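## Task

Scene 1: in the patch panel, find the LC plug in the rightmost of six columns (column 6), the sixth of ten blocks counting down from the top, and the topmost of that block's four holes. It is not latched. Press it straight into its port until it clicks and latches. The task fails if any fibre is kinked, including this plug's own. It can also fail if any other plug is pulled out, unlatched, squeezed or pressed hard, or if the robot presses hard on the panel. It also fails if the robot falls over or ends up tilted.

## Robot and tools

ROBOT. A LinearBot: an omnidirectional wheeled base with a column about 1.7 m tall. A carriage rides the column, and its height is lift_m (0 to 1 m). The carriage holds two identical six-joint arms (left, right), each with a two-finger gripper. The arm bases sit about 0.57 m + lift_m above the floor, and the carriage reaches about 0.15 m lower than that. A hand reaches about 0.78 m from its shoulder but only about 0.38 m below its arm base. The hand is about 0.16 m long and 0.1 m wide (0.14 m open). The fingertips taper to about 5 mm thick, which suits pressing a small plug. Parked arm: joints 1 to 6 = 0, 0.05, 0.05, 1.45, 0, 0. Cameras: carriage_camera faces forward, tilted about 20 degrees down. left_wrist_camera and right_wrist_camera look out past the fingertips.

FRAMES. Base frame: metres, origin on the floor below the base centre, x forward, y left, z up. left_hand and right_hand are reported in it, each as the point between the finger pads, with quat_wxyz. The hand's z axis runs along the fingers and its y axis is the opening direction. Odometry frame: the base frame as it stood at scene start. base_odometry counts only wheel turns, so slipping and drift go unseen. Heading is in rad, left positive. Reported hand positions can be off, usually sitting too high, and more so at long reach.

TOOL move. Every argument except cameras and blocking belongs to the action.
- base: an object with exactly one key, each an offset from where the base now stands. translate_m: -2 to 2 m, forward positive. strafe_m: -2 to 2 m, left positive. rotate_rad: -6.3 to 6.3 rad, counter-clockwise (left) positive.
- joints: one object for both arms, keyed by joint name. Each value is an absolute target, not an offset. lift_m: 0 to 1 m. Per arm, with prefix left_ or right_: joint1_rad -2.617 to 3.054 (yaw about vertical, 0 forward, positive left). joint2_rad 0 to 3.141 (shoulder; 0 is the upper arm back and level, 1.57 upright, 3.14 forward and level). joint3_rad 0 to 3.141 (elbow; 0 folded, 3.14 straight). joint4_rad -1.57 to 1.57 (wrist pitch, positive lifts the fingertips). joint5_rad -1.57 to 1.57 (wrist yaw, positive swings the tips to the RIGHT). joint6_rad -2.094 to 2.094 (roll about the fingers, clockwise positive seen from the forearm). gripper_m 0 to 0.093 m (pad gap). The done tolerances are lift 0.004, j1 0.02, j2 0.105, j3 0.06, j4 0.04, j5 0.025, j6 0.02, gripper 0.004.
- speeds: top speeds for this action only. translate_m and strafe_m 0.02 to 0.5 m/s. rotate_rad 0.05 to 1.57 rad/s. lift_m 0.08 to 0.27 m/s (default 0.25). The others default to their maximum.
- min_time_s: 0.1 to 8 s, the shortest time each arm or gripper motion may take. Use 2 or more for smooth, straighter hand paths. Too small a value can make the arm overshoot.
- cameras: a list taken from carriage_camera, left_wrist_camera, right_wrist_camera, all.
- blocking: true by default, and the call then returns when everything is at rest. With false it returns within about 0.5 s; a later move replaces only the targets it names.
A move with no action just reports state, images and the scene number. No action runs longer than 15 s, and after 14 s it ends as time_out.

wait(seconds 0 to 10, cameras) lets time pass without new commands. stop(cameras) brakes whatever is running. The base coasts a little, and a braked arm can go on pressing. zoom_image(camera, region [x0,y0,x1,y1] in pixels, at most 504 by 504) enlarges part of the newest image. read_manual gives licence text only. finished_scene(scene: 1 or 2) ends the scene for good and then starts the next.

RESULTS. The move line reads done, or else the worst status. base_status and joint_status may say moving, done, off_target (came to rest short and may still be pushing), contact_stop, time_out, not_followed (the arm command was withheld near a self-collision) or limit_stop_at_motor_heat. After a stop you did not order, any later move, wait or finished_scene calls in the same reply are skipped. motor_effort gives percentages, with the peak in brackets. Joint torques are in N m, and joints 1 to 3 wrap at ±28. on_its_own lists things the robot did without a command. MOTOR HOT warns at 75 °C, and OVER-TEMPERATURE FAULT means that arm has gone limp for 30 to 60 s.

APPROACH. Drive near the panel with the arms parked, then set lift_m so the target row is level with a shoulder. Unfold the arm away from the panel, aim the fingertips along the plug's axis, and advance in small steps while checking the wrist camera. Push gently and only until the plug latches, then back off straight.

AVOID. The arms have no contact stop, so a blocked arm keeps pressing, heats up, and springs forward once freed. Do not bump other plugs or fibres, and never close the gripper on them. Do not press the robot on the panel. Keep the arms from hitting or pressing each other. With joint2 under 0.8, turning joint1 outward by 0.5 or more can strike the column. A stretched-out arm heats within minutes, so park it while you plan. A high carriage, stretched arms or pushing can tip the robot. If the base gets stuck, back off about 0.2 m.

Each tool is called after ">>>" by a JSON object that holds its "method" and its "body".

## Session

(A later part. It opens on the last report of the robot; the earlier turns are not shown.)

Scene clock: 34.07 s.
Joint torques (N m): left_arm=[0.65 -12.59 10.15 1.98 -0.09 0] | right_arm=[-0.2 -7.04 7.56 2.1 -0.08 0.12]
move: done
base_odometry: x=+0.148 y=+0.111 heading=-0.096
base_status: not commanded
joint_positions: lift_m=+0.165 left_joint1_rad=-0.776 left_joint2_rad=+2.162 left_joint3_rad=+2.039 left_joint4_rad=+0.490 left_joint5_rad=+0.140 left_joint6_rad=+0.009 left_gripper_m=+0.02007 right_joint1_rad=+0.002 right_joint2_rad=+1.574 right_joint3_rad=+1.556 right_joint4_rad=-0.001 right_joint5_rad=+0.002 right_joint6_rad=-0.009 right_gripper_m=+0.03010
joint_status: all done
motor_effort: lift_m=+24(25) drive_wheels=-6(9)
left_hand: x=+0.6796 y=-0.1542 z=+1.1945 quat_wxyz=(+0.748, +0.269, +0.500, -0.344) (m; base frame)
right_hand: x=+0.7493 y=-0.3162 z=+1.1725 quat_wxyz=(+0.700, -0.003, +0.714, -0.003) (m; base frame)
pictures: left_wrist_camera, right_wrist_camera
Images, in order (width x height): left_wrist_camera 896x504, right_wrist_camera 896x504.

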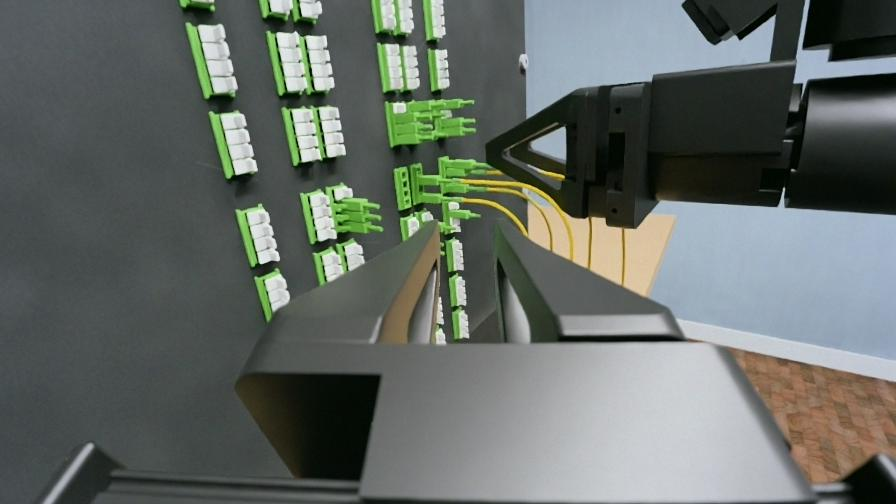

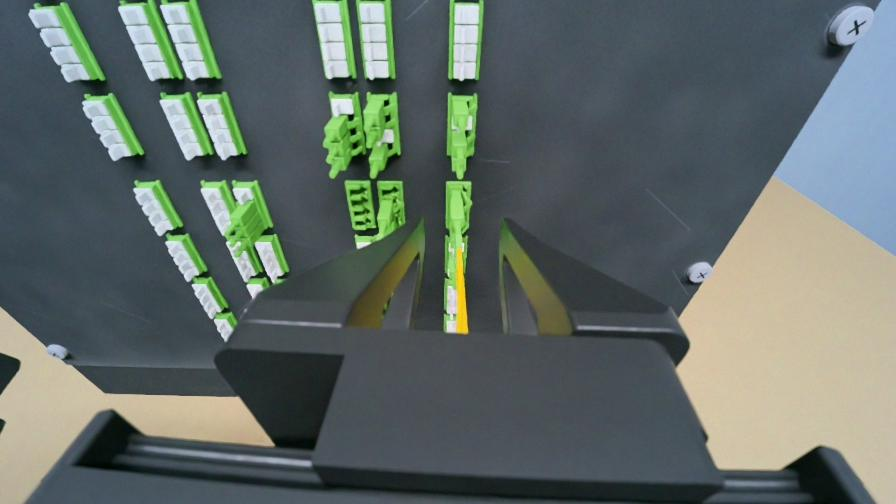

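>>> {"method": "move", "body": {"joints": {"right_gripper_m":0.010}, "cameras": ["left_wrist_camera", "right_wrist_camera"]}}

>>> {"method": "zoom_image", "body": {"camera": "left_wrist_camera", "region": [430, 110, 540, 220]}}

>>> {"method": "zoom_image", "body": {"camera": "right_wrist_camera", "region": [420, 160, 510, 250]}}

Scene clock: 35.83 s.
Joint torques (N m): left_arm=[0.76 -12.53 9.92 2 -0.09 0] | right_arm=[-0.23 -6.98 7.57 2.09 -0.06 0.11]
move: done
base_odometry: x=+0.148 y=+0.111 heading=-0.096
base_status: not commanded
joint_positions: lift_m=+0.165 left_joint1_rad=-0.776 left_joint2_rad=+2.162 left_joint3_rad=+2.039 left_joint4_rad=+0.491 left_joint5_rad=+0.140 left_joint6_rad=+0.009 left_gripper_m=+0.02007 right_joint1_rad=+0.002 right_joint2_rad=+1.574 right_joint3_rad=+1.556 right_joint4_rad=-0.001 right_joint5_rad=+0.002 right_joint6_rad=-0.009 right_gripper_m=+0.01010
joint_status: all done
motor_effort: lift_m=+24(24) drive_wheels=+0(3)
left_hand: x=+0.6796 y=-0.1542 z=+1.1946 quat_wxyz=(+0.748, +0.269, +0.500, -0.344) (m; base frame)
right_hand: x=+0.7493 y=-0.3162 z=+1.1725 quat_wxyz=(+0.700, -0.003, +0.714, -0.003) (m; base frame)
pictures: left_wrist_camera, right_wrist_camera
Images, in order (width x height): left_wrist_camera 896x504, right_wrist_camera 896x504.

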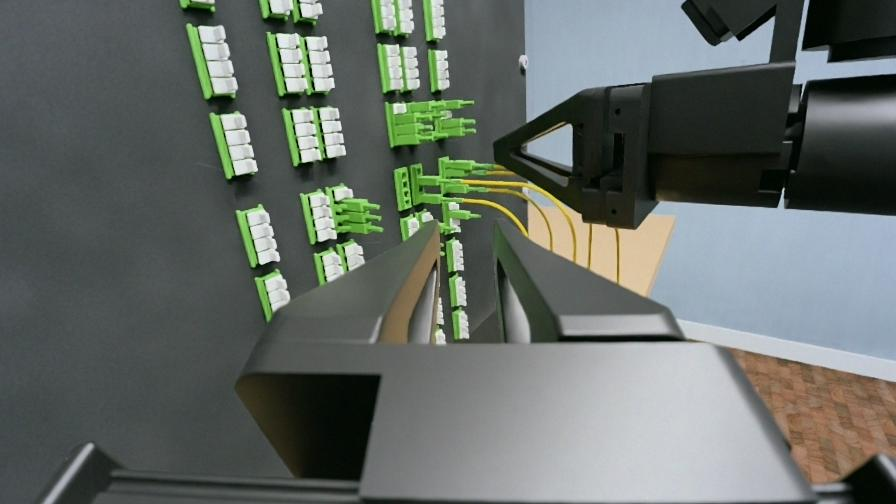

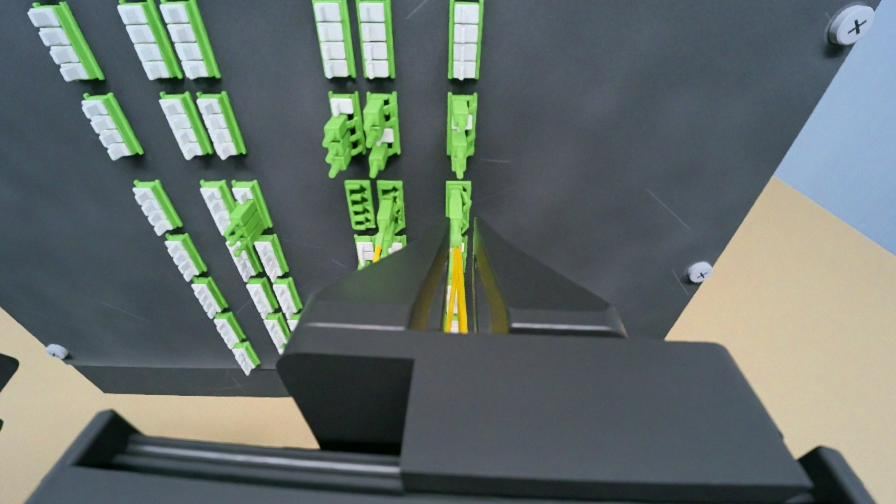

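Scaled by 4.582.

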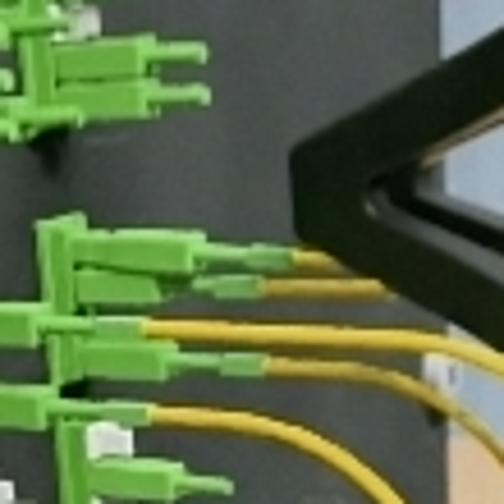

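Scaled by 5.600.

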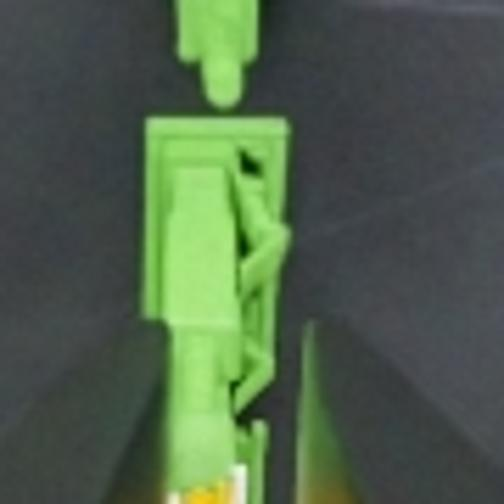

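>>> {"method": "move", "body": {"joints": {"right_joint1_rad":0.012, "right_joint5_rad":0.012}, "cameras": ["left_wrist_camera", "right_wrist_camera"]}}

>>> {"method": "zoom_image", "body": {"camera": "right_wrist_camera", "region": [420, 160, 510, 250]}}

Scene clock: 36.63 s.
Joint torques (N m): left_arm=[0.91 -12.29 9.95 1.99 -0.1 0.02] | right_arm=[0.5 -6.99 7.53 2.11 0.03 0.12]
move: done
base_odometry: x=+0.148 y=+0.111 heading=-0.096
base_status: not commanded
joint_positions: lift_m=+0.165 left_joint1_rad=-0.776 left_joint2_rad=+2.162 left_joint3_rad=+2.039 left_joint4_rad=+0.491 left_joint5_rad=+0.140 left_joint6_rad=+0.009 left_gripper_m=+0.02007 right_joint1_rad=+0.005 right_joint2_rad=+1.574 right_joint3_rad=+1.556 right_joint4_rad=-0.001 right_joint5_rad=+0.002 right_joint6_rad=-0.009 right_gripper_m=+0.01010
joint_status: all done
motor_effort: lift_m=+24(24) drive_wheels=-1(5)
left_hand: x=+0.6796 y=-0.1542 z=+1.1946 quat_wxyz=(+0.748, +0.269, +0.500, -0.344) (m; base frame)
right_hand: x=+0.7493 y=-0.3143 z=+1.1725 quat_wxyz=(+0.700, -0.004, +0.714, -0.002) (m; base frame)
pictures: left_wrist_camera, right_wrist_camera
Images, in order (width x height): left_wrist_camera 896x504, right_wrist_camera 896x504.

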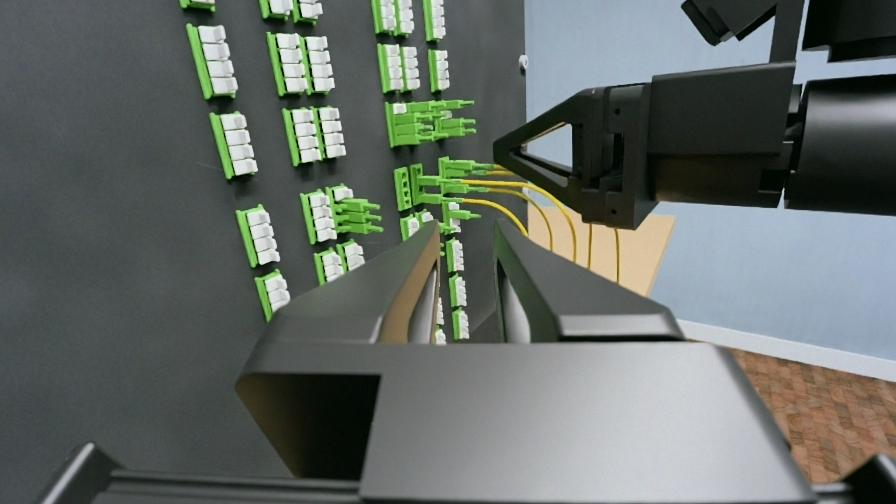

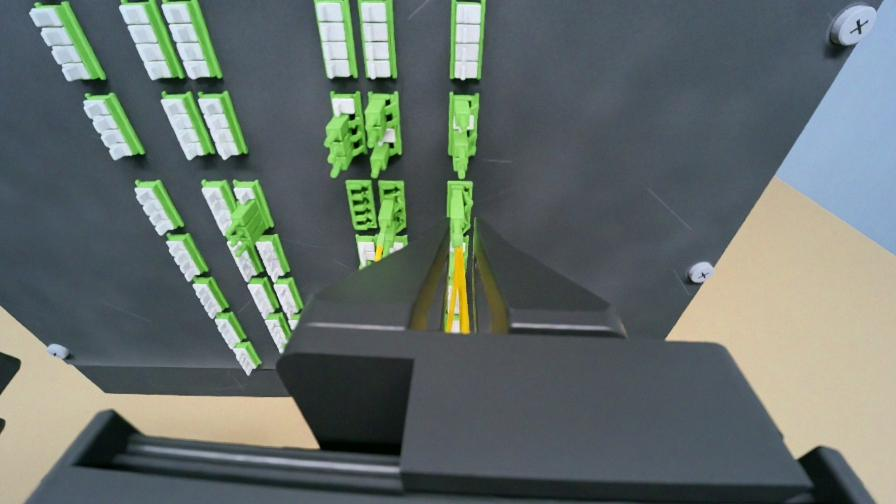

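Scaled by 5.600.

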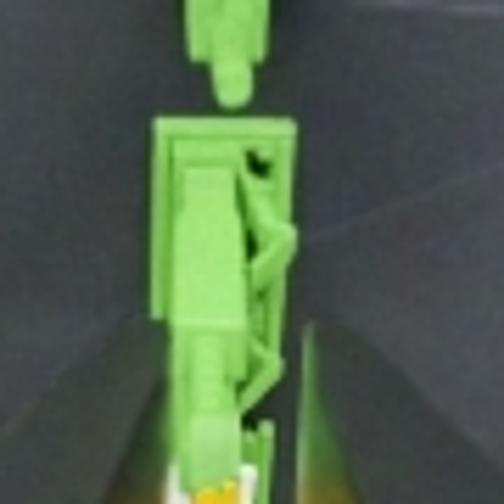

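>>> {"method": "move", "body": {"joints": {"right_joint1_rad":0.017}, "cameras": ["left_wrist_camera", "right_wrist_camera"]}}

>>> {"method": "zoom_image", "body": {"camera": "right_wrist_camera", "region": [420, 160, 510, 250]}}

Scene clock: 37.23 s.
Joint torques (N m): left_arm=[0.58 -12.23 9.92 1.95 -0.04 -0.01] | right_arm=[0.4 -6.99 7.51 2.11 0.04 0.13]
move: done
base_odometry: x=+0.148 y=+0.111 heading=-0.096
base_status: not commanded
joint_positions: lift_m=+0.165 left_joint1_rad=-0.776 left_joint2_rad=+2.162 left_joint3_rad=+2.039 left_joint4_rad=+0.491 left_joint5_rad=+0.140 left_joint6_rad=+0.009 left_gripper_m=+0.02007 right_joint1_rad=+0.011 right_joint2_rad=+1.574 right_joint3_rad=+1.556 right_joint4_rad=-0.001 right_joint5_rad=+0.003 right_joint6_rad=-0.009 right_gripper_m=+0.01010
joint_status: all done
motor_effort: lift_m=+24(24) drive_wheels=-1(4)
left_hand: x=+0.6796 y=-0.1542 z=+1.1946 quat_wxyz=(+0.748, +0.269, +0.500, -0.344) (m; base frame)
right_hand: x=+0.7493 y=-0.3116 z=+1.1725 quat_wxyz=(+0.700, -0.006, +0.714, +0.000) (m; base frame)
pictures: left_wrist_camera, right_wrist_camera
Images, in order (width x height): left_wrist_camera 896x504, right_wrist_camera 896x504.

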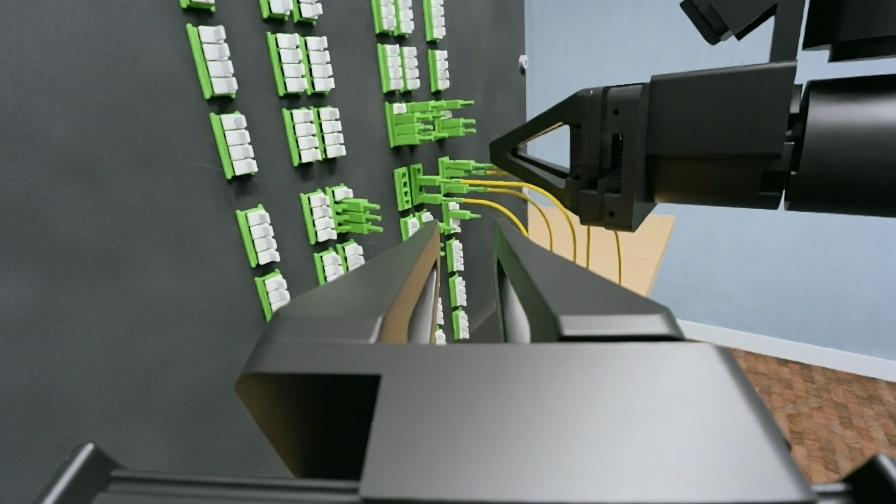

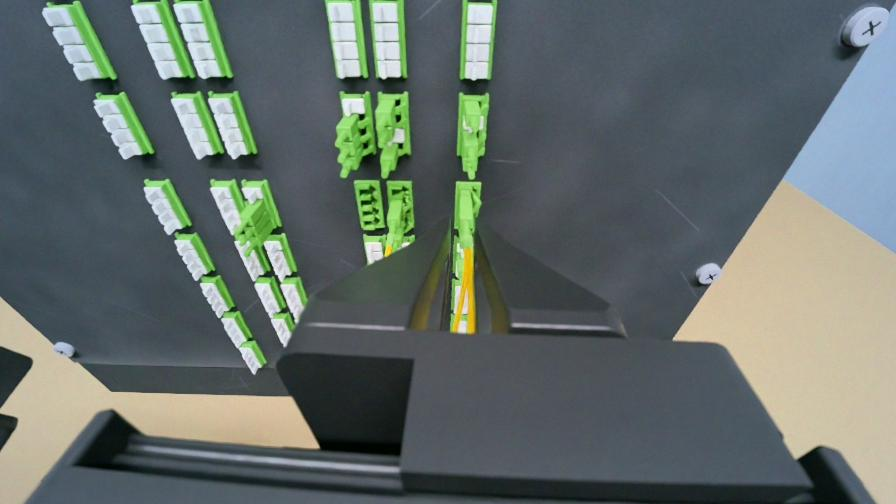

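Scaled by 5.600.

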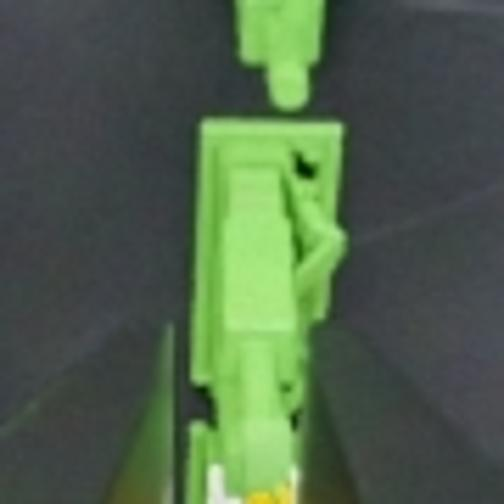

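>>> {"method": "move", "body": {"joints": {"right_joint1_rad":0.001}, "cameras": ["right_wrist_camera"]}}

>>> {"method": "zoom_image", "body": {"camera": "right_wrist_camera", "region": [420, 160, 510, 250]}}

Scene clock: 37.90 s.
Joint torques (N m): left_arm=[0.64 -12.25 9.94 1.99 -0.04 0.03] | right_arm=[-0.61 -6.95 7.56 2.12 0.04 0.12]
move: done
base_odometry: x=+0.148 y=+0.111 heading=-0.096
base_status: not commanded
joint_positions: lift_m=+0.165 left_joint1_rad=-0.776 left_joint2_rad=+2.162 left_joint3_rad=+2.039 left_joint4_rad=+0.491 left_joint5_rad=+0.140 left_joint6_rad=+0.009 left_gripper_m=+0.02007 right_joint1_rad=+0.007 right_joint2_rad=+1.574 right_joint3_rad=+1.556 right_joint4_rad=-0.001 right_joint5_rad=+0.003 right_joint6_rad=-0.009 right_gripper_m=+0.01010
joint_status: all done
motor_effort: lift_m=+24(24) drive_wheels=+0(4)
left_hand: x=+0.6796 y=-0.1542 z=+1.1946 quat_wxyz=(+0.748, +0.269, +0.500, -0.344) (m; base frame)
right_hand: x=+0.7493 y=-0.3134 z=+1.1725 quat_wxyz=(+0.700, -0.005, +0.714, -0.001) (m; base frame)
pictures: right_wrist_camera
Images, in order (width x height): right_wrist_camera 896x504.

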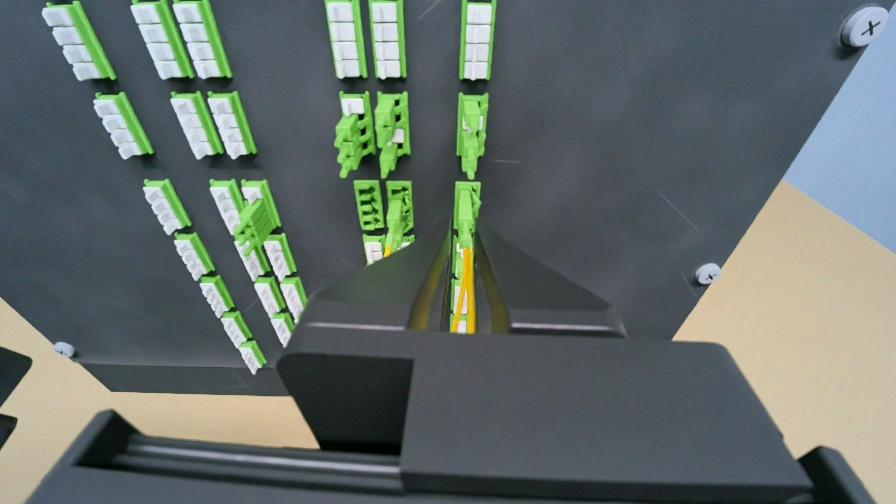

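Scaled by 5.600.

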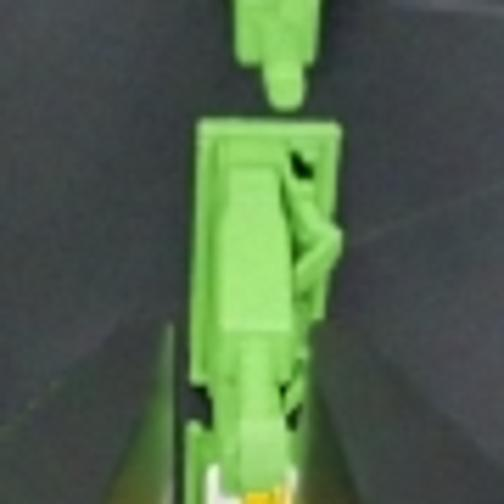

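>>> {"method": "move", "body": {"cameras": ["right_wrist_camera"]}}

>>> {"method": "zoom_image", "body": {"camera": "right_wrist_camera", "region": [420, 160, 510, 250]}}

Scene clock: 38.10 s.
Joint torques (N m): left_arm=[0.64 -12.1 9.84 2 -0.06 0.01] | right_arm=[-0.55 -7.02 7.49 2.1 0.06 0.13]
base_odometry: x=+0.148 y=+0.111 heading=-0.096
base_status: not commanded
joint_positions: lift_m=+0.165 left_joint1_rad=-0.776 left_joint2_rad=+2.162 left_joint3_rad=+2.039 left_joint4_rad=+0.491 left_joint5_rad=+0.140 left_joint6_rad=+0.009 left_gripper_m=+0.02007 right_joint1_rad=+0.007 right_joint2_rad=+1.574 right_joint3_rad=+1.556 right_joint4_rad=-0.001 right_joint5_rad=+0.003 right_joint6_rad=-0.009 right_gripper_m=+0.01010
joint_status: all done
motor_effort: lift_m=+24(24) drive_wheels=-1(4)
left_hand: x=+0.6796 y=-0.1542 z=+1.1946 quat_wxyz=(+0.748, +0.269, +0.500, -0.344) (m; base frame)
right_hand: x=+0.7493 y=-0.3134 z=+1.1725 quat_wxyz=(+0.700, -0.005, +0.714, -0.001) (m; base frame)
pictures: right_wrist_camera
Images, in order (width x height): right_wrist_camera 896x504.

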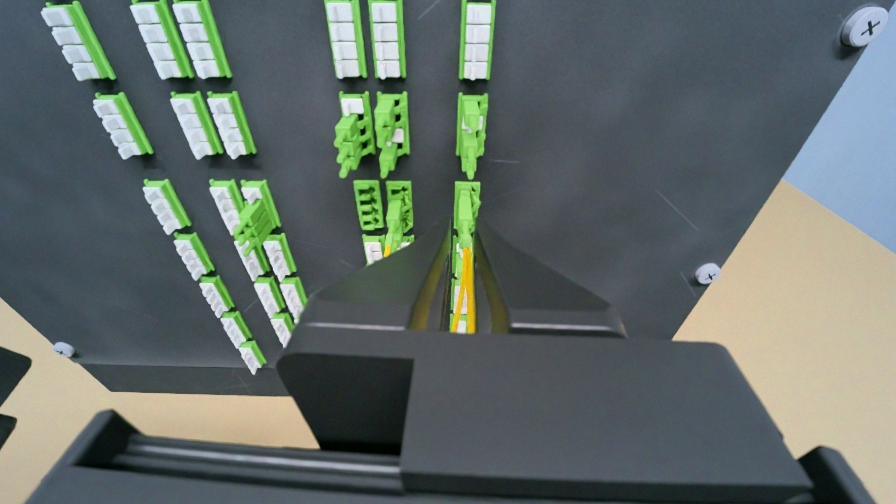

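Scaled by 5.600.

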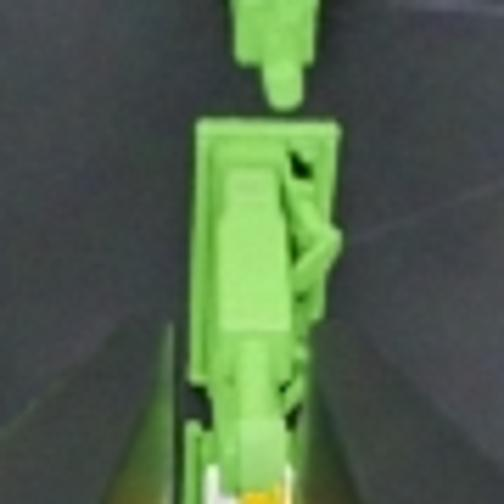

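>>> {"method": "move", "body": {"joints": {"right_joint1_rad":-0.003}}}

>>> {"method": "wait", "body": {"seconds": 0.5, "cameras": ["right_wrist_camera"]}}

>>> {"method": "zoom_image", "body": {"camera": "right_wrist_camera", "region": [420, 160, 510, 250]}}

Scene clock: 38.67 s.
Joint torques (N m): left_arm=[0.65 -12.37 10.04 2.03 -0.08 0.02] | right_arm=[-0.69 -6.93 7.51 2.1 0.07 0.12]
move: done
base_odometry: x=+0.148 y=+0.111 heading=-0.096
base_status: not commanded
joint_positions: lift_m=+0.165 left_joint1_rad=-0.776 left_joint2_rad=+2.162 left_joint3_rad=+2.039 left_joint4_rad=+0.491 left_joint5_rad=+0.140 left_joint6_rad=+0.009 left_gripper_m=+0.02007 right_joint1_rad=+0.003 right_joint2_rad=+1.574 right_joint3_rad=+1.556 right_joint4_rad=-0.001 right_joint5_rad=+0.003 right_joint6_rad=-0.009 right_gripper_m=+0.01010
joint_status: all done
motor_effort: lift_m=+24(24) drive_wheels=-2(3)
left_hand: x=+0.6796 y=-0.1542 z=+1.1946 quat_wxyz=(+0.748, +0.269, +0.500, -0.344) (m; base frame)
right_hand: x=+0.7493 y=-0.3155 z=+1.1725 quat_wxyz=(+0.700, -0.003, +0.714, -0.003) (m; base frame)
pictures: none

Scene clock: 39.17 s.
Joint torques (N m): left_arm=[0.69 -12.3 10 1.97 -0.04 0.02] | right_arm=[-0.68 -7.02 7.53 2.1 0.06 0.14]
base_odometry: x=+0.148 y=+0.111 heading=-0.096
base_status: not commanded
joint_positions: lift_m=+0.165 left_joint1_rad=-0.776 left_joint2_rad=+2.162 left_joint3_rad=+2.039 left_joint4_rad=+0.491 left_joint5_rad=+0.140 left_joint6_rad=+0.009 left_gripper_m=+0.02007 right_joint1_rad=+0.003 right_joint2_rad=+1.574 right_joint3_rad=+1.556 right_joint4_rad=-0.001 right_joint5_rad=+0.003 right_joint6_rad=-0.009 right_gripper_m=+0.01010
joint_status: all done
motor_effort: lift_m=+24(24) drive_wheels=-2(3)
left_hand: x=+0.6796 y=-0.1542 z=+1.1946 quat_wxyz=(+0.748, +0.269, +0.500, -0.344) (m; base frame)
right_hand: x=+0.7493 y=-0.3155 z=+1.1725 quat_wxyz=(+0.700, -0.003, +0.714, -0.003) (m; base frame)
wait: 0.50 s; at rest by 0.27 s
pictures: right_wrist_camera
Images, in order (width x height): right_wrist_camera 896x504.

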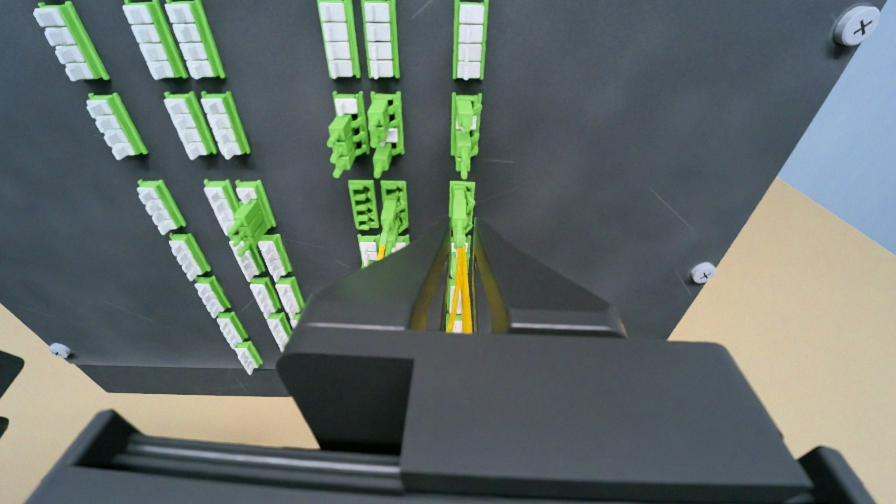

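Scaled by 5.600.

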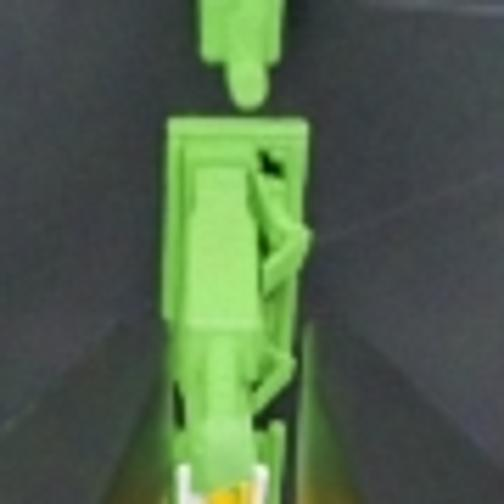

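>>> {"method": "move", "body": {"joints": {"right_joint1_rad":0.0115}}}

>>> {"method": "wait", "body": {"seconds": 0.5, "cameras": ["right_wrist_camera"]}}

>>> {"method": "zoom_image", "body": {"camera": "right_wrist_camera", "region": [420, 160, 510, 250]}}

Scene clock: 39.87 s.
Joint torques (N m): left_arm=[0.72 -12.27 10.24 2.02 -0.1 -0.01] | right_arm=[0.55 -7.09 7.58 2.1 0.05 0.14]
move: done
base_odometry: x=+0.148 y=+0.111 heading=-0.096
base_status: not commanded
joint_positions: lift_m=+0.165 left_joint1_rad=-0.776 left_joint2_rad=+2.162 left_joint3_rad=+2.039 left_joint4_rad=+0.491 left_joint5_rad=+0.140 left_joint6_rad=+0.009 left_gripper_m=+0.02007 right_joint1_rad=+0.003 right_joint2_rad=+1.574 right_joint3_rad=+1.556 right_joint4_rad=-0.001 right_joint5_rad=+0.003 right_joint6_rad=-0.009 right_gripper_m=+0.01010
joint_status: all done
motor_effort: lift_m=+24(24) drive_wheels=-4(4)
left_hand: x=+0.6796 y=-0.1542 z=+1.1946 quat_wxyz=(+0.748, +0.269, +0.500, -0.344) (m; base frame)
right_hand: x=+0.7493 y=-0.3155 z=+1.1725 quat_wxyz=(+0.700, -0.003, +0.714, -0.003) (m; base frame)
pictures: none

Scene clock: 40.37 s.
Joint torques (N m): left_arm=[0.68 -12.34 10.04 2.02 -0.1 -0.01] | right_arm=[0.65 -6.99 7.57 2.1 0.03 0.14]
base_odometry: x=+0.148 y=+0.111 heading=-0.096
base_status: not commanded
joint_positions: lift_m=+0.165 left_joint1_rad=-0.776 left_joint2_rad=+2.162 left_joint3_rad=+2.039 left_joint4_rad=+0.491 left_joint5_rad=+0.140 left_joint6_rad=+0.009 left_gripper_m=+0.02007 right_joint1_rad=+0.003 right_joint2_rad=+1.574 right_joint3_rad=+1.556 right_joint4_rad=-0.001 right_joint5_rad=+0.003 right_joint6_rad=-0.009 right_gripper_m=+0.01010
joint_status: all done
motor_effort: lift_m=+24(24) drive_wheels=+0(4)
left_hand: x=+0.6796 y=-0.1542 z=+1.1946 quat_wxyz=(+0.748, +0.269, +0.500, -0.344) (m; base frame)
right_hand: x=+0.7493 y=-0.3155 z=+1.1725 quat_wxyz=(+0.700, -0.003, +0.714, -0.003) (m; base frame)
wait: 0.50 s; at rest by 0.27 s
pictures: right_wrist_camera
Images, in order (width x height): right_wrist_camera 896x504.

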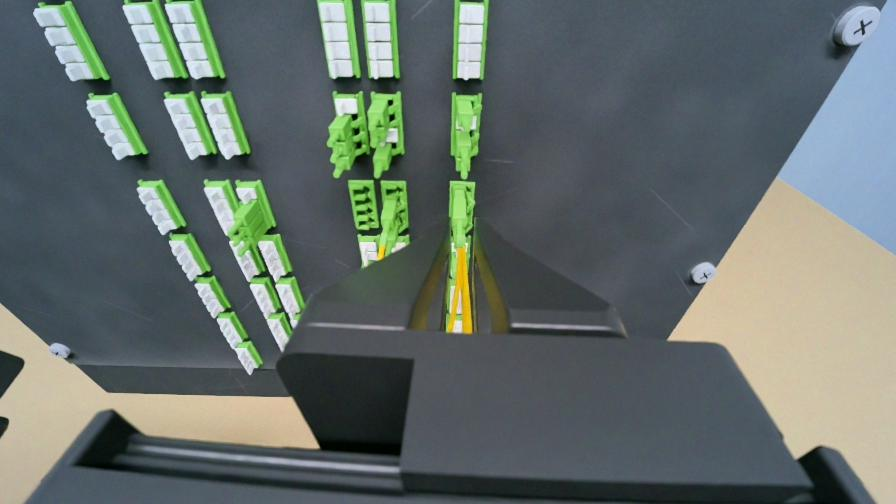

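Scaled by 5.600.

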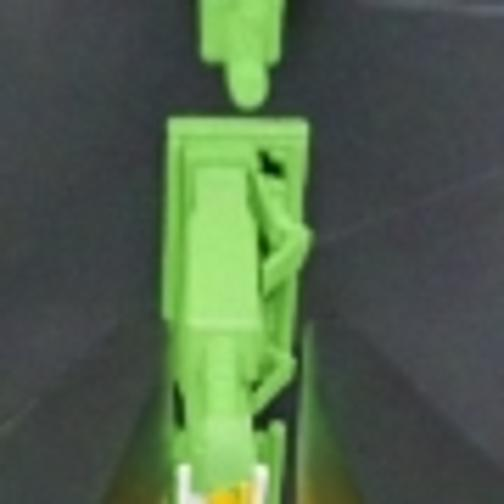

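>>> {"method": "move", "body": {"joints": {"lift_m":0.161}}}

>>> {"method": "move", "body": {"joints": {"right_joint1_rad":0.013}}}

>>> {"method": "wait", "body": {"seconds": 0.4, "cameras": ["left_wrist_camera","right_wrist_camera"]}}

>>> {"method": "zoom_image", "body": {"camera": "right_wrist_camera", "region": [420, 160, 510, 250]}}

>>> {"method": "zoom_image", "body": {"camera": "left_wrist_camera", "region": [430, 110, 540, 220]}}

Scene clock: 41.10 s.
Joint torques (N m): left_arm=[0.66 -12.41 9.8 1.97 -0.02 0] | right_arm=[0.51 -6.97 7.47 2.08 0.04 0.12]
move: done
base_odometry: x=+0.148 y=+0.111 heading=-0.096
base_status: not commanded
joint_positions: lift_m=+0.161 left_joint1_rad=-0.776 left_joint2_rad=+2.163 left_joint3_rad=+2.040 left_joint4_rad=+0.491 left_joint5_rad=+0.140 left_joint6_rad=+0.008 left_gripper_m=+0.02007 right_joint1_rad=+0.003 right_joint2_rad=+1.574 right_joint3_rad=+1.556 right_joint4_rad=-0.001 right_joint5_rad=+0.003 right_joint6_rad=-0.009 right_gripper_m=+0.01010
joint_status: all done
motor_effort: lift_m=+23(24) drive_wheels=-2(7)
left_hand: x=+0.6797 y=-0.1544 z=+1.1907 quat_wxyz=(+0.748, +0.269, +0.500, -0.345) (m; base frame)
right_hand: x=+0.7493 y=-0.3155 z=+1.1684 quat_wxyz=(+0.700, -0.003, +0.714, -0.003) (m; base frame)
pictures: none

Scene clock: 41.40 s.
Joint torques (N m): left_arm=[0.61 -12.26 9.92 1.98 -0.08 -0.07] | right_arm=[0.42 -6.97 7.51 2.09 0.04 0.12]
move: done
base_odometry: x=+0.148 y=+0.111 heading=-0.096
base_status: not commanded
joint_positions: lift_m=+0.161 left_joint1_rad=-0.776 left_joint2_rad=+2.163 left_joint3_rad=+2.040 left_joint4_rad=+0.492 left_joint5_rad=+0.140 left_joint6_rad=+0.008 left_gripper_m=+0.02007 right_joint1_rad=+0.007 right_joint2_rad=+1.574 right_joint3_rad=+1.556 right_joint4_rad=-0.001 right_joint5_rad=+0.003 right_joint6_rad=-0.009 right_gripper_m=+0.01010
joint_status: all done
motor_effort: lift_m=+23(23) drive_wheels=-1(2)
left_hand: x=+0.6797 y=-0.1543 z=+1.1909 quat_wxyz=(+0.748, +0.269, +0.499, -0.345) (m; base frame)
right_hand: x=+0.7493 y=-0.3137 z=+1.1686 quat_wxyz=(+0.700, -0.004, +0.714, -0.002) (m; base frame)
pictures: none

Scene clock: 41.80 s.
Joint torques (N m): left_arm=[0.73 -12.4 9.83 2.03 -0.08 0.05] | right_arm=[0.44 -7.05 7.56 2.1 0.03 0.12]
base_odometry: x=+0.148 y=+0.111 heading=-0.096
base_status: not commanded
joint_positions: lift_m=+0.161 left_joint1_rad=-0.776 left_joint2_rad=+2.163 left_joint3_rad=+2.040 left_joint4_rad=+0.492 left_joint5_rad=+0.140 left_joint6_rad=+0.008 left_gripper_m=+0.02007 right_joint1_rad=+0.007 right_joint2_rad=+1.574 right_joint3_rad=+1.556 right_joint4_rad=-0.001 right_joint5_rad=+0.003 right_joint6_rad=-0.009 right_gripper_m=+0.01010
joint_status: all done
motor_effort: lift_m=+23(23) drive_wheels=+0(2)
left_hand: x=+0.6797 y=-0.1543 z=+1.1909 quat_wxyz=(+0.748, +0.269, +0.499, -0.345) (m; base frame)
right_hand: x=+0.7493 y=-0.3137 z=+1.1686 quat_wxyz=(+0.700, -0.004, +0.714, -0.002) (m; base frame)
wait: 0.40 s; at rest by 0.27 s
pictures: left_wrist_camera, right_wrist_camera
Images, in order (width x height): left_wrist_camera 896x504, right_wrist_camera 896x504.

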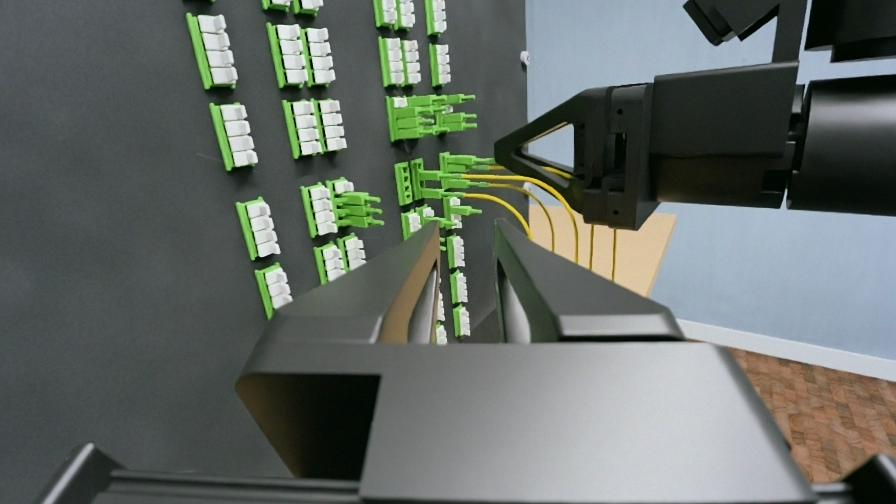

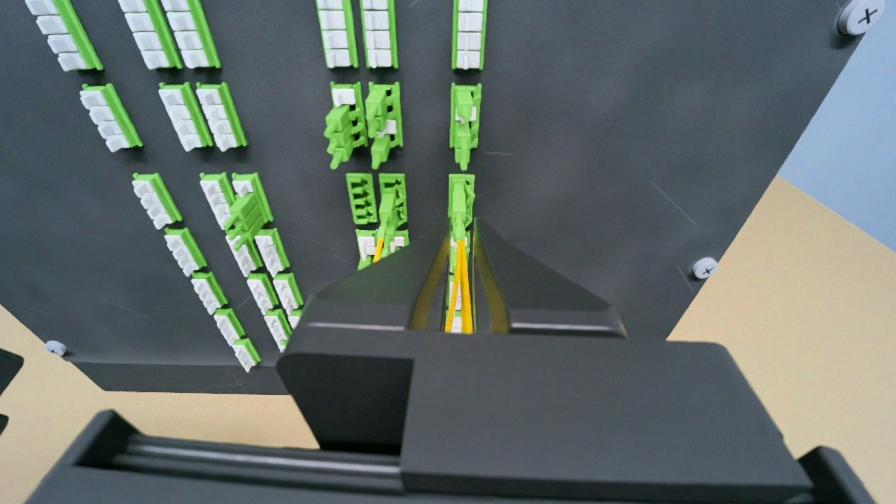

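Scaled by 5.600.

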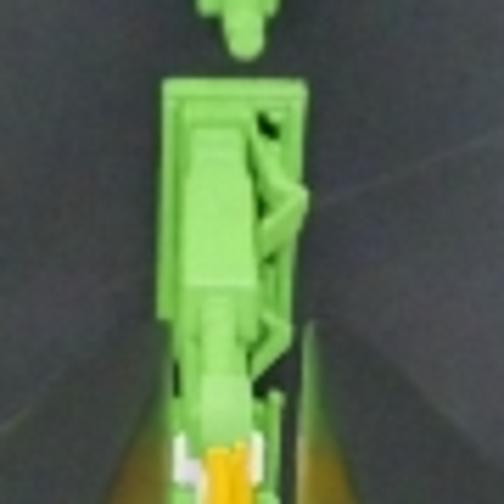

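Scaled by 4.582.

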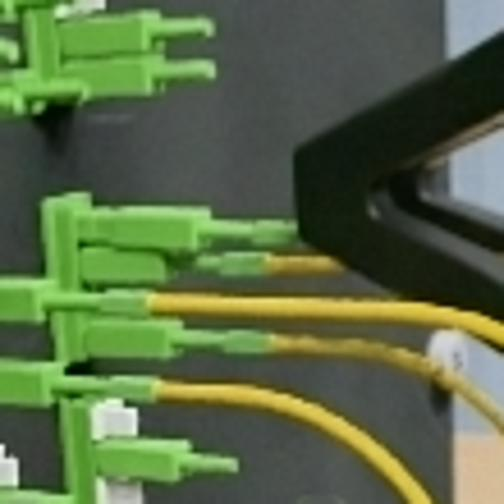

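>>> {"method": "move", "body": {"joints": {"lift_m":0.158}}}

>>> {"method": "wait", "body": {"seconds": 0.5, "cameras": ["left_wrist_camera","right_wrist_camera"]}}

>>> {"method": "zoom_image", "body": {"camera": "right_wrist_camera", "region": [420, 150, 510, 240]}}

>>> {"method": "zoom_image", "body": {"camera": "left_wrist_camera", "region": [430, 120, 520, 210]}}

Scene clock: 42.73 s.
Joint torques (N m): left_arm=[0.91 -12.64 10 2 -0.03 0] | right_arm=[0.43 -6.95 7.51 2.13 0.04 0.13]
move: done
base_odometry: x=+0.148 y=+0.111 heading=-0.096
base_status: not commanded
joint_positions: lift_m=+0.158 left_joint1_rad=-0.776 left_joint2_rad=+2.164 left_joint3_rad=+2.040 left_joint4_rad=+0.491 left_joint5_rad=+0.140 left_joint6_rad=+0.008 left_gripper_m=+0.02007 right_joint1_rad=+0.007 right_joint2_rad=+1.574 right_joint3_rad=+1.556 right_joint4_rad=-0.001 right_joint5_rad=+0.003 right_joint6_rad=-0.009 right_gripper_m=+0.01010
joint_status: all done
motor_effort: lift_m=+23(23) drive_wheels=-4(10)
left_hand: x=+0.6799 y=-0.1545 z=+1.1873 quat_wxyz=(+0.748, +0.269, +0.500, -0.345) (m; base frame)
right_hand: x=+0.7493 y=-0.3137 z=+1.1655 quat_wxyz=(+0.700, -0.004, +0.714, -0.002) (m; base frame)
pictures: none

Scene clock: 43.23 s.
Joint torques (N m): left_arm=[0.7 -12.68 9.99 1.92 -0.01 -0.01] | right_arm=[0.47 -7.01 7.53 2.09 0.03 0.14]
base_odometry: x=+0.148 y=+0.111 heading=-0.096
base_status: not commanded
joint_positions: lift_m=+0.158 left_joint1_rad=-0.776 left_joint2_rad=+2.164 left_joint3_rad=+2.040 left_joint4_rad=+0.491 left_joint5_rad=+0.140 left_joint6_rad=+0.008 left_gripper_m=+0.02007 right_joint1_rad=+0.007 right_joint2_rad=+1.574 right_joint3_rad=+1.556 right_joint4_rad=-0.001 right_joint5_rad=+0.003 right_joint6_rad=-0.009 right_gripper_m=+0.01010
joint_status: all done
motor_effort: lift_m=+23(23) drive_wheels=-2(10)
left_hand: x=+0.6799 y=-0.1545 z=+1.1874 quat_wxyz=(+0.748, +0.269, +0.500, -0.345) (m; base frame)
right_hand: x=+0.7493 y=-0.3137 z=+1.1656 quat_wxyz=(+0.700, -0.004, +0.714, -0.002) (m; base frame)
wait: 0.50 s; at rest by 0.27 s
pictures: left_wrist_camera, right_wrist_camera
Images, in order (width x height): left_wrist_camera 896x504, right_wrist_camera 896x504.

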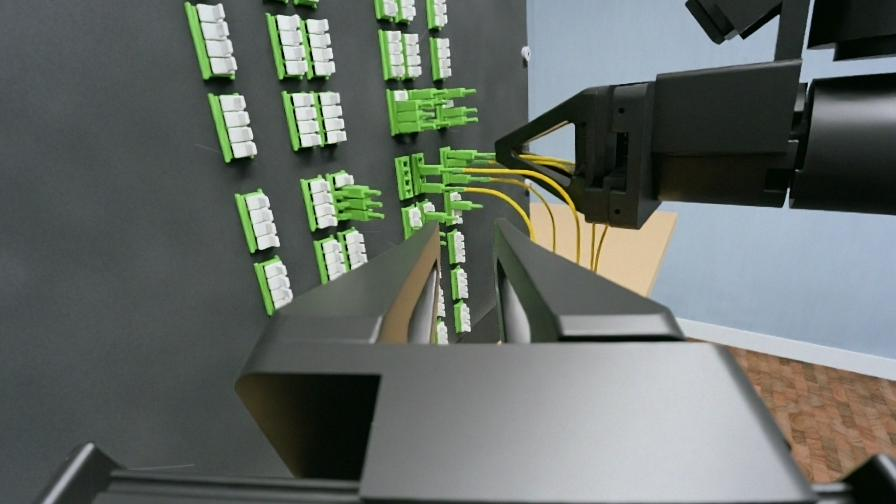

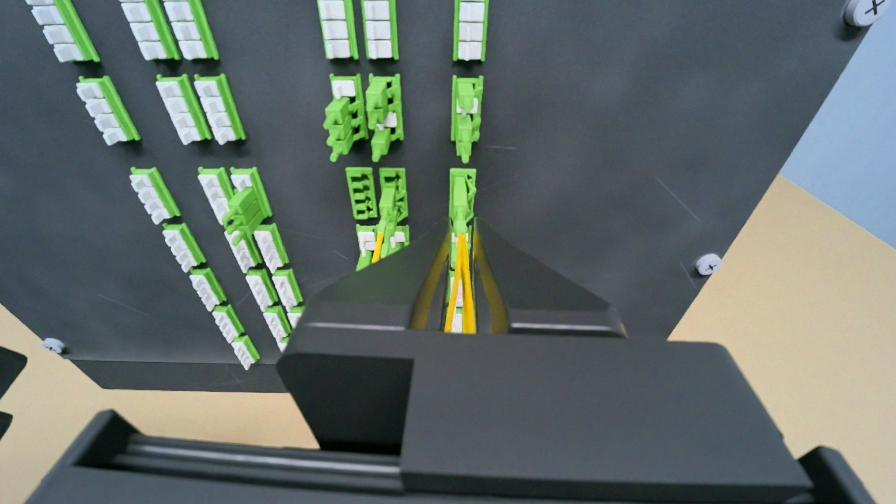

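Scaled by 5.600.

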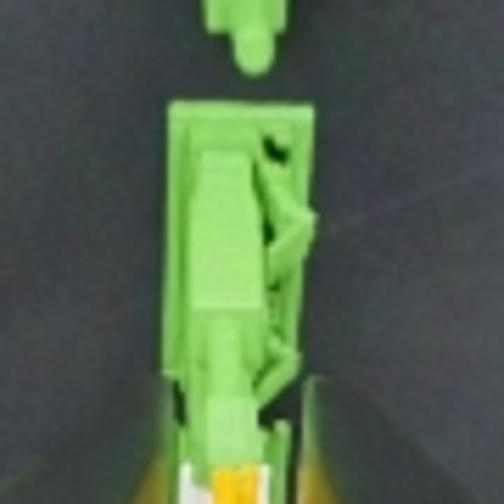

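Scaled by 5.600.

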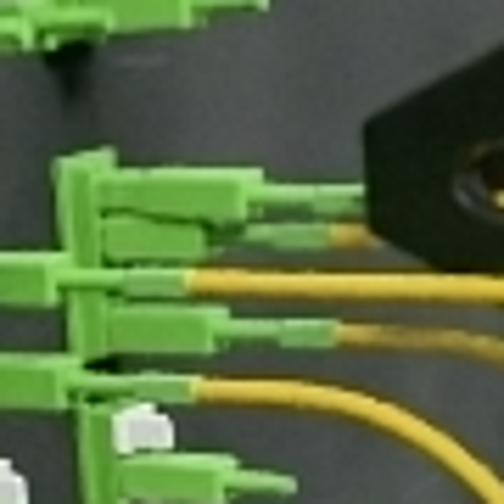

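>>> {"method": "move", "body": {"base": {"translate_m": 0.016}, "speeds": {"translate_m": 0.03}}}

>>> {"method": "wait", "body": {"seconds": 0.5, "cameras": ["left_wrist_camera","right_wrist_camera"]}}

>>> {"method": "zoom_image", "body": {"camera": "right_wrist_camera", "region": [420, 150, 510, 240]}}

>>> {"method": "zoom_image", "body": {"camera": "left_wrist_camera", "region": [430, 120, 520, 210]}}

Scene clock: 45.13 s.
Joint torques (N m): left_arm=[0.53 -12.53 10.04 1.95 -0.06 -0.05] | right_arm=[0.51 -6.99 7.54 2.09 0.03 0.11]
move: done
base_odometry: x=+0.164 y=+0.110 heading=-0.095
base_status: done
joint_positions: lift_m=+0.158 left_joint1_rad=-0.772 left_joint2_rad=+2.164 left_joint3_rad=+2.040 left_joint4_rad=+0.492 left_joint5_rad=+0.141 left_joint6_rad=+0.008 left_gripper_m=+0.02007 right_joint1_rad=+0.007 right_joint2_rad=+1.574 right_joint3_rad=+1.556 right_joint4_rad=+0.000 right_joint5_rad=+0.003 right_joint6_rad=-0.009 right_gripper_m=+0.01010
joint_status: not commanded
motor_effort: lift_m=+23(23) drive_wheels=+0(15)
left_hand: x=+0.6815 y=-0.1529 z=+1.1875 quat_wxyz=(+0.748, +0.268, +0.500, -0.343) (m; base frame)
right_hand: x=+0.7493 y=-0.3138 z=+1.1657 quat_wxyz=(+0.701, -0.004, +0.714, -0.002) (m; base frame)
pictures: none

Scene clock: 45.63 s.
Joint torques (N m): left_arm=[0.27 -12.42 9.92 2.02 -0.09 0.01] | right_arm=[0.47 -6.9 7.6 2.1 0.03 0.12]
base_odometry: x=+0.164 y=+0.110 heading=-0.095
base_status: done
joint_positions: lift_m=+0.158 left_joint1_rad=-0.772 left_joint2_rad=+2.164 left_joint3_rad=+2.040 left_joint4_rad=+0.492 left_joint5_rad=+0.141 left_joint6_rad=+0.008 left_gripper_m=+0.02007 right_joint1_rad=+0.007 right_joint2_rad=+1.574 right_joint3_rad=+1.556 right_joint4_rad=+0.000 right_joint5_rad=+0.003 right_joint6_rad=-0.009 right_gripper_m=+0.01010
joint_status: not commanded
motor_effort: lift_m=+23(23) drive_wheels=-2(15)
left_hand: x=+0.6815 y=-0.1529 z=+1.1875 quat_wxyz=(+0.748, +0.268, +0.500, -0.343) (m; base frame)
right_hand: x=+0.7493 y=-0.3138 z=+1.1657 quat_wxyz=(+0.701, -0.004, +0.714, -0.002) (m; base frame)
wait: 0.50 s; at rest by 0.27 s
pictures: left_wrist_camera, right_wrist_camera
Images, in order (width x height): left_wrist_camera 896x504, right_wrist_camera 896x504.

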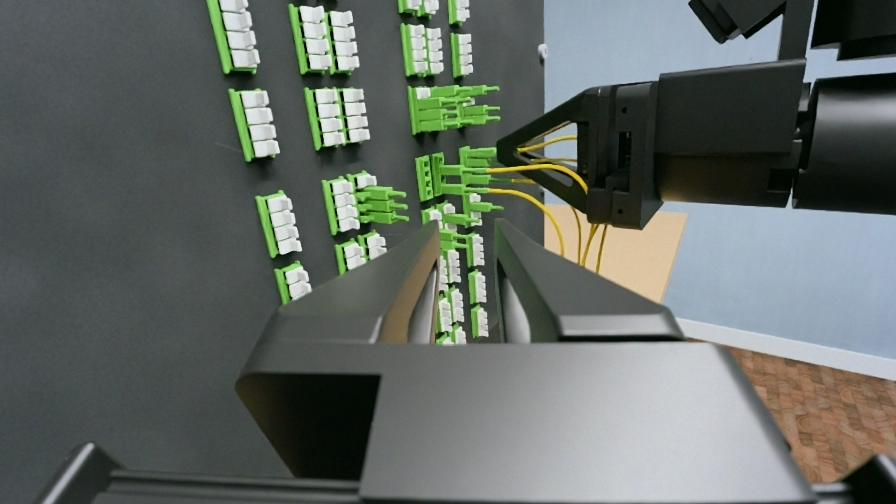

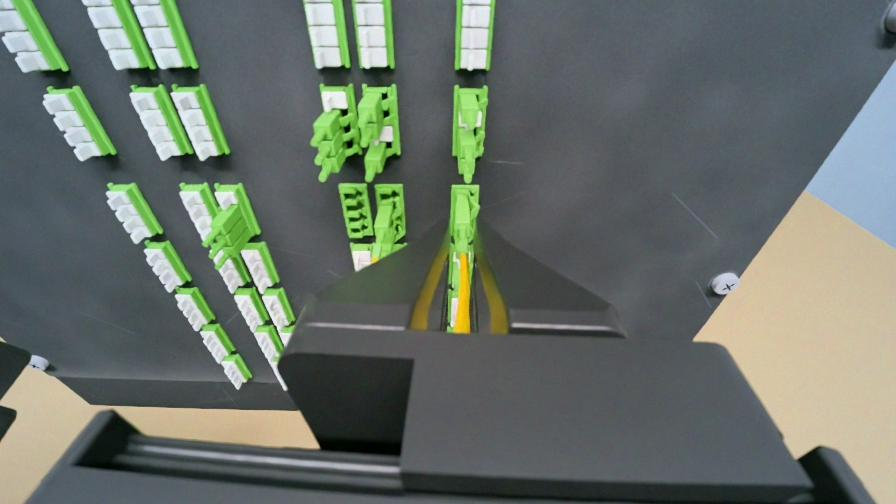

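Scaled by 5.600.

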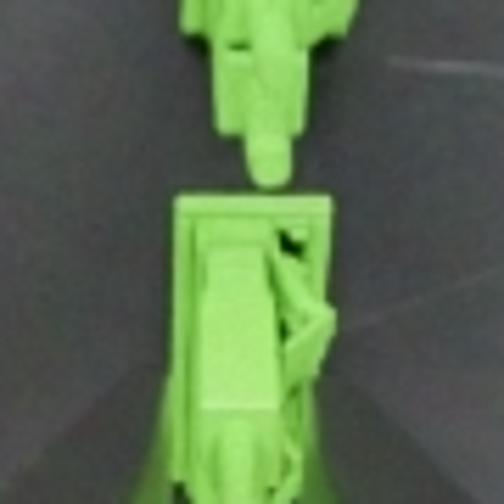

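Scaled by 5.600.

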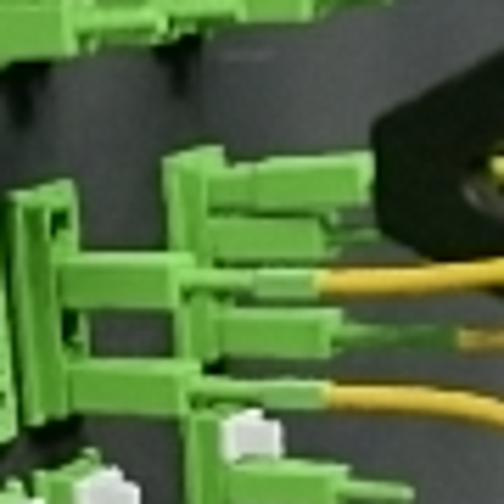

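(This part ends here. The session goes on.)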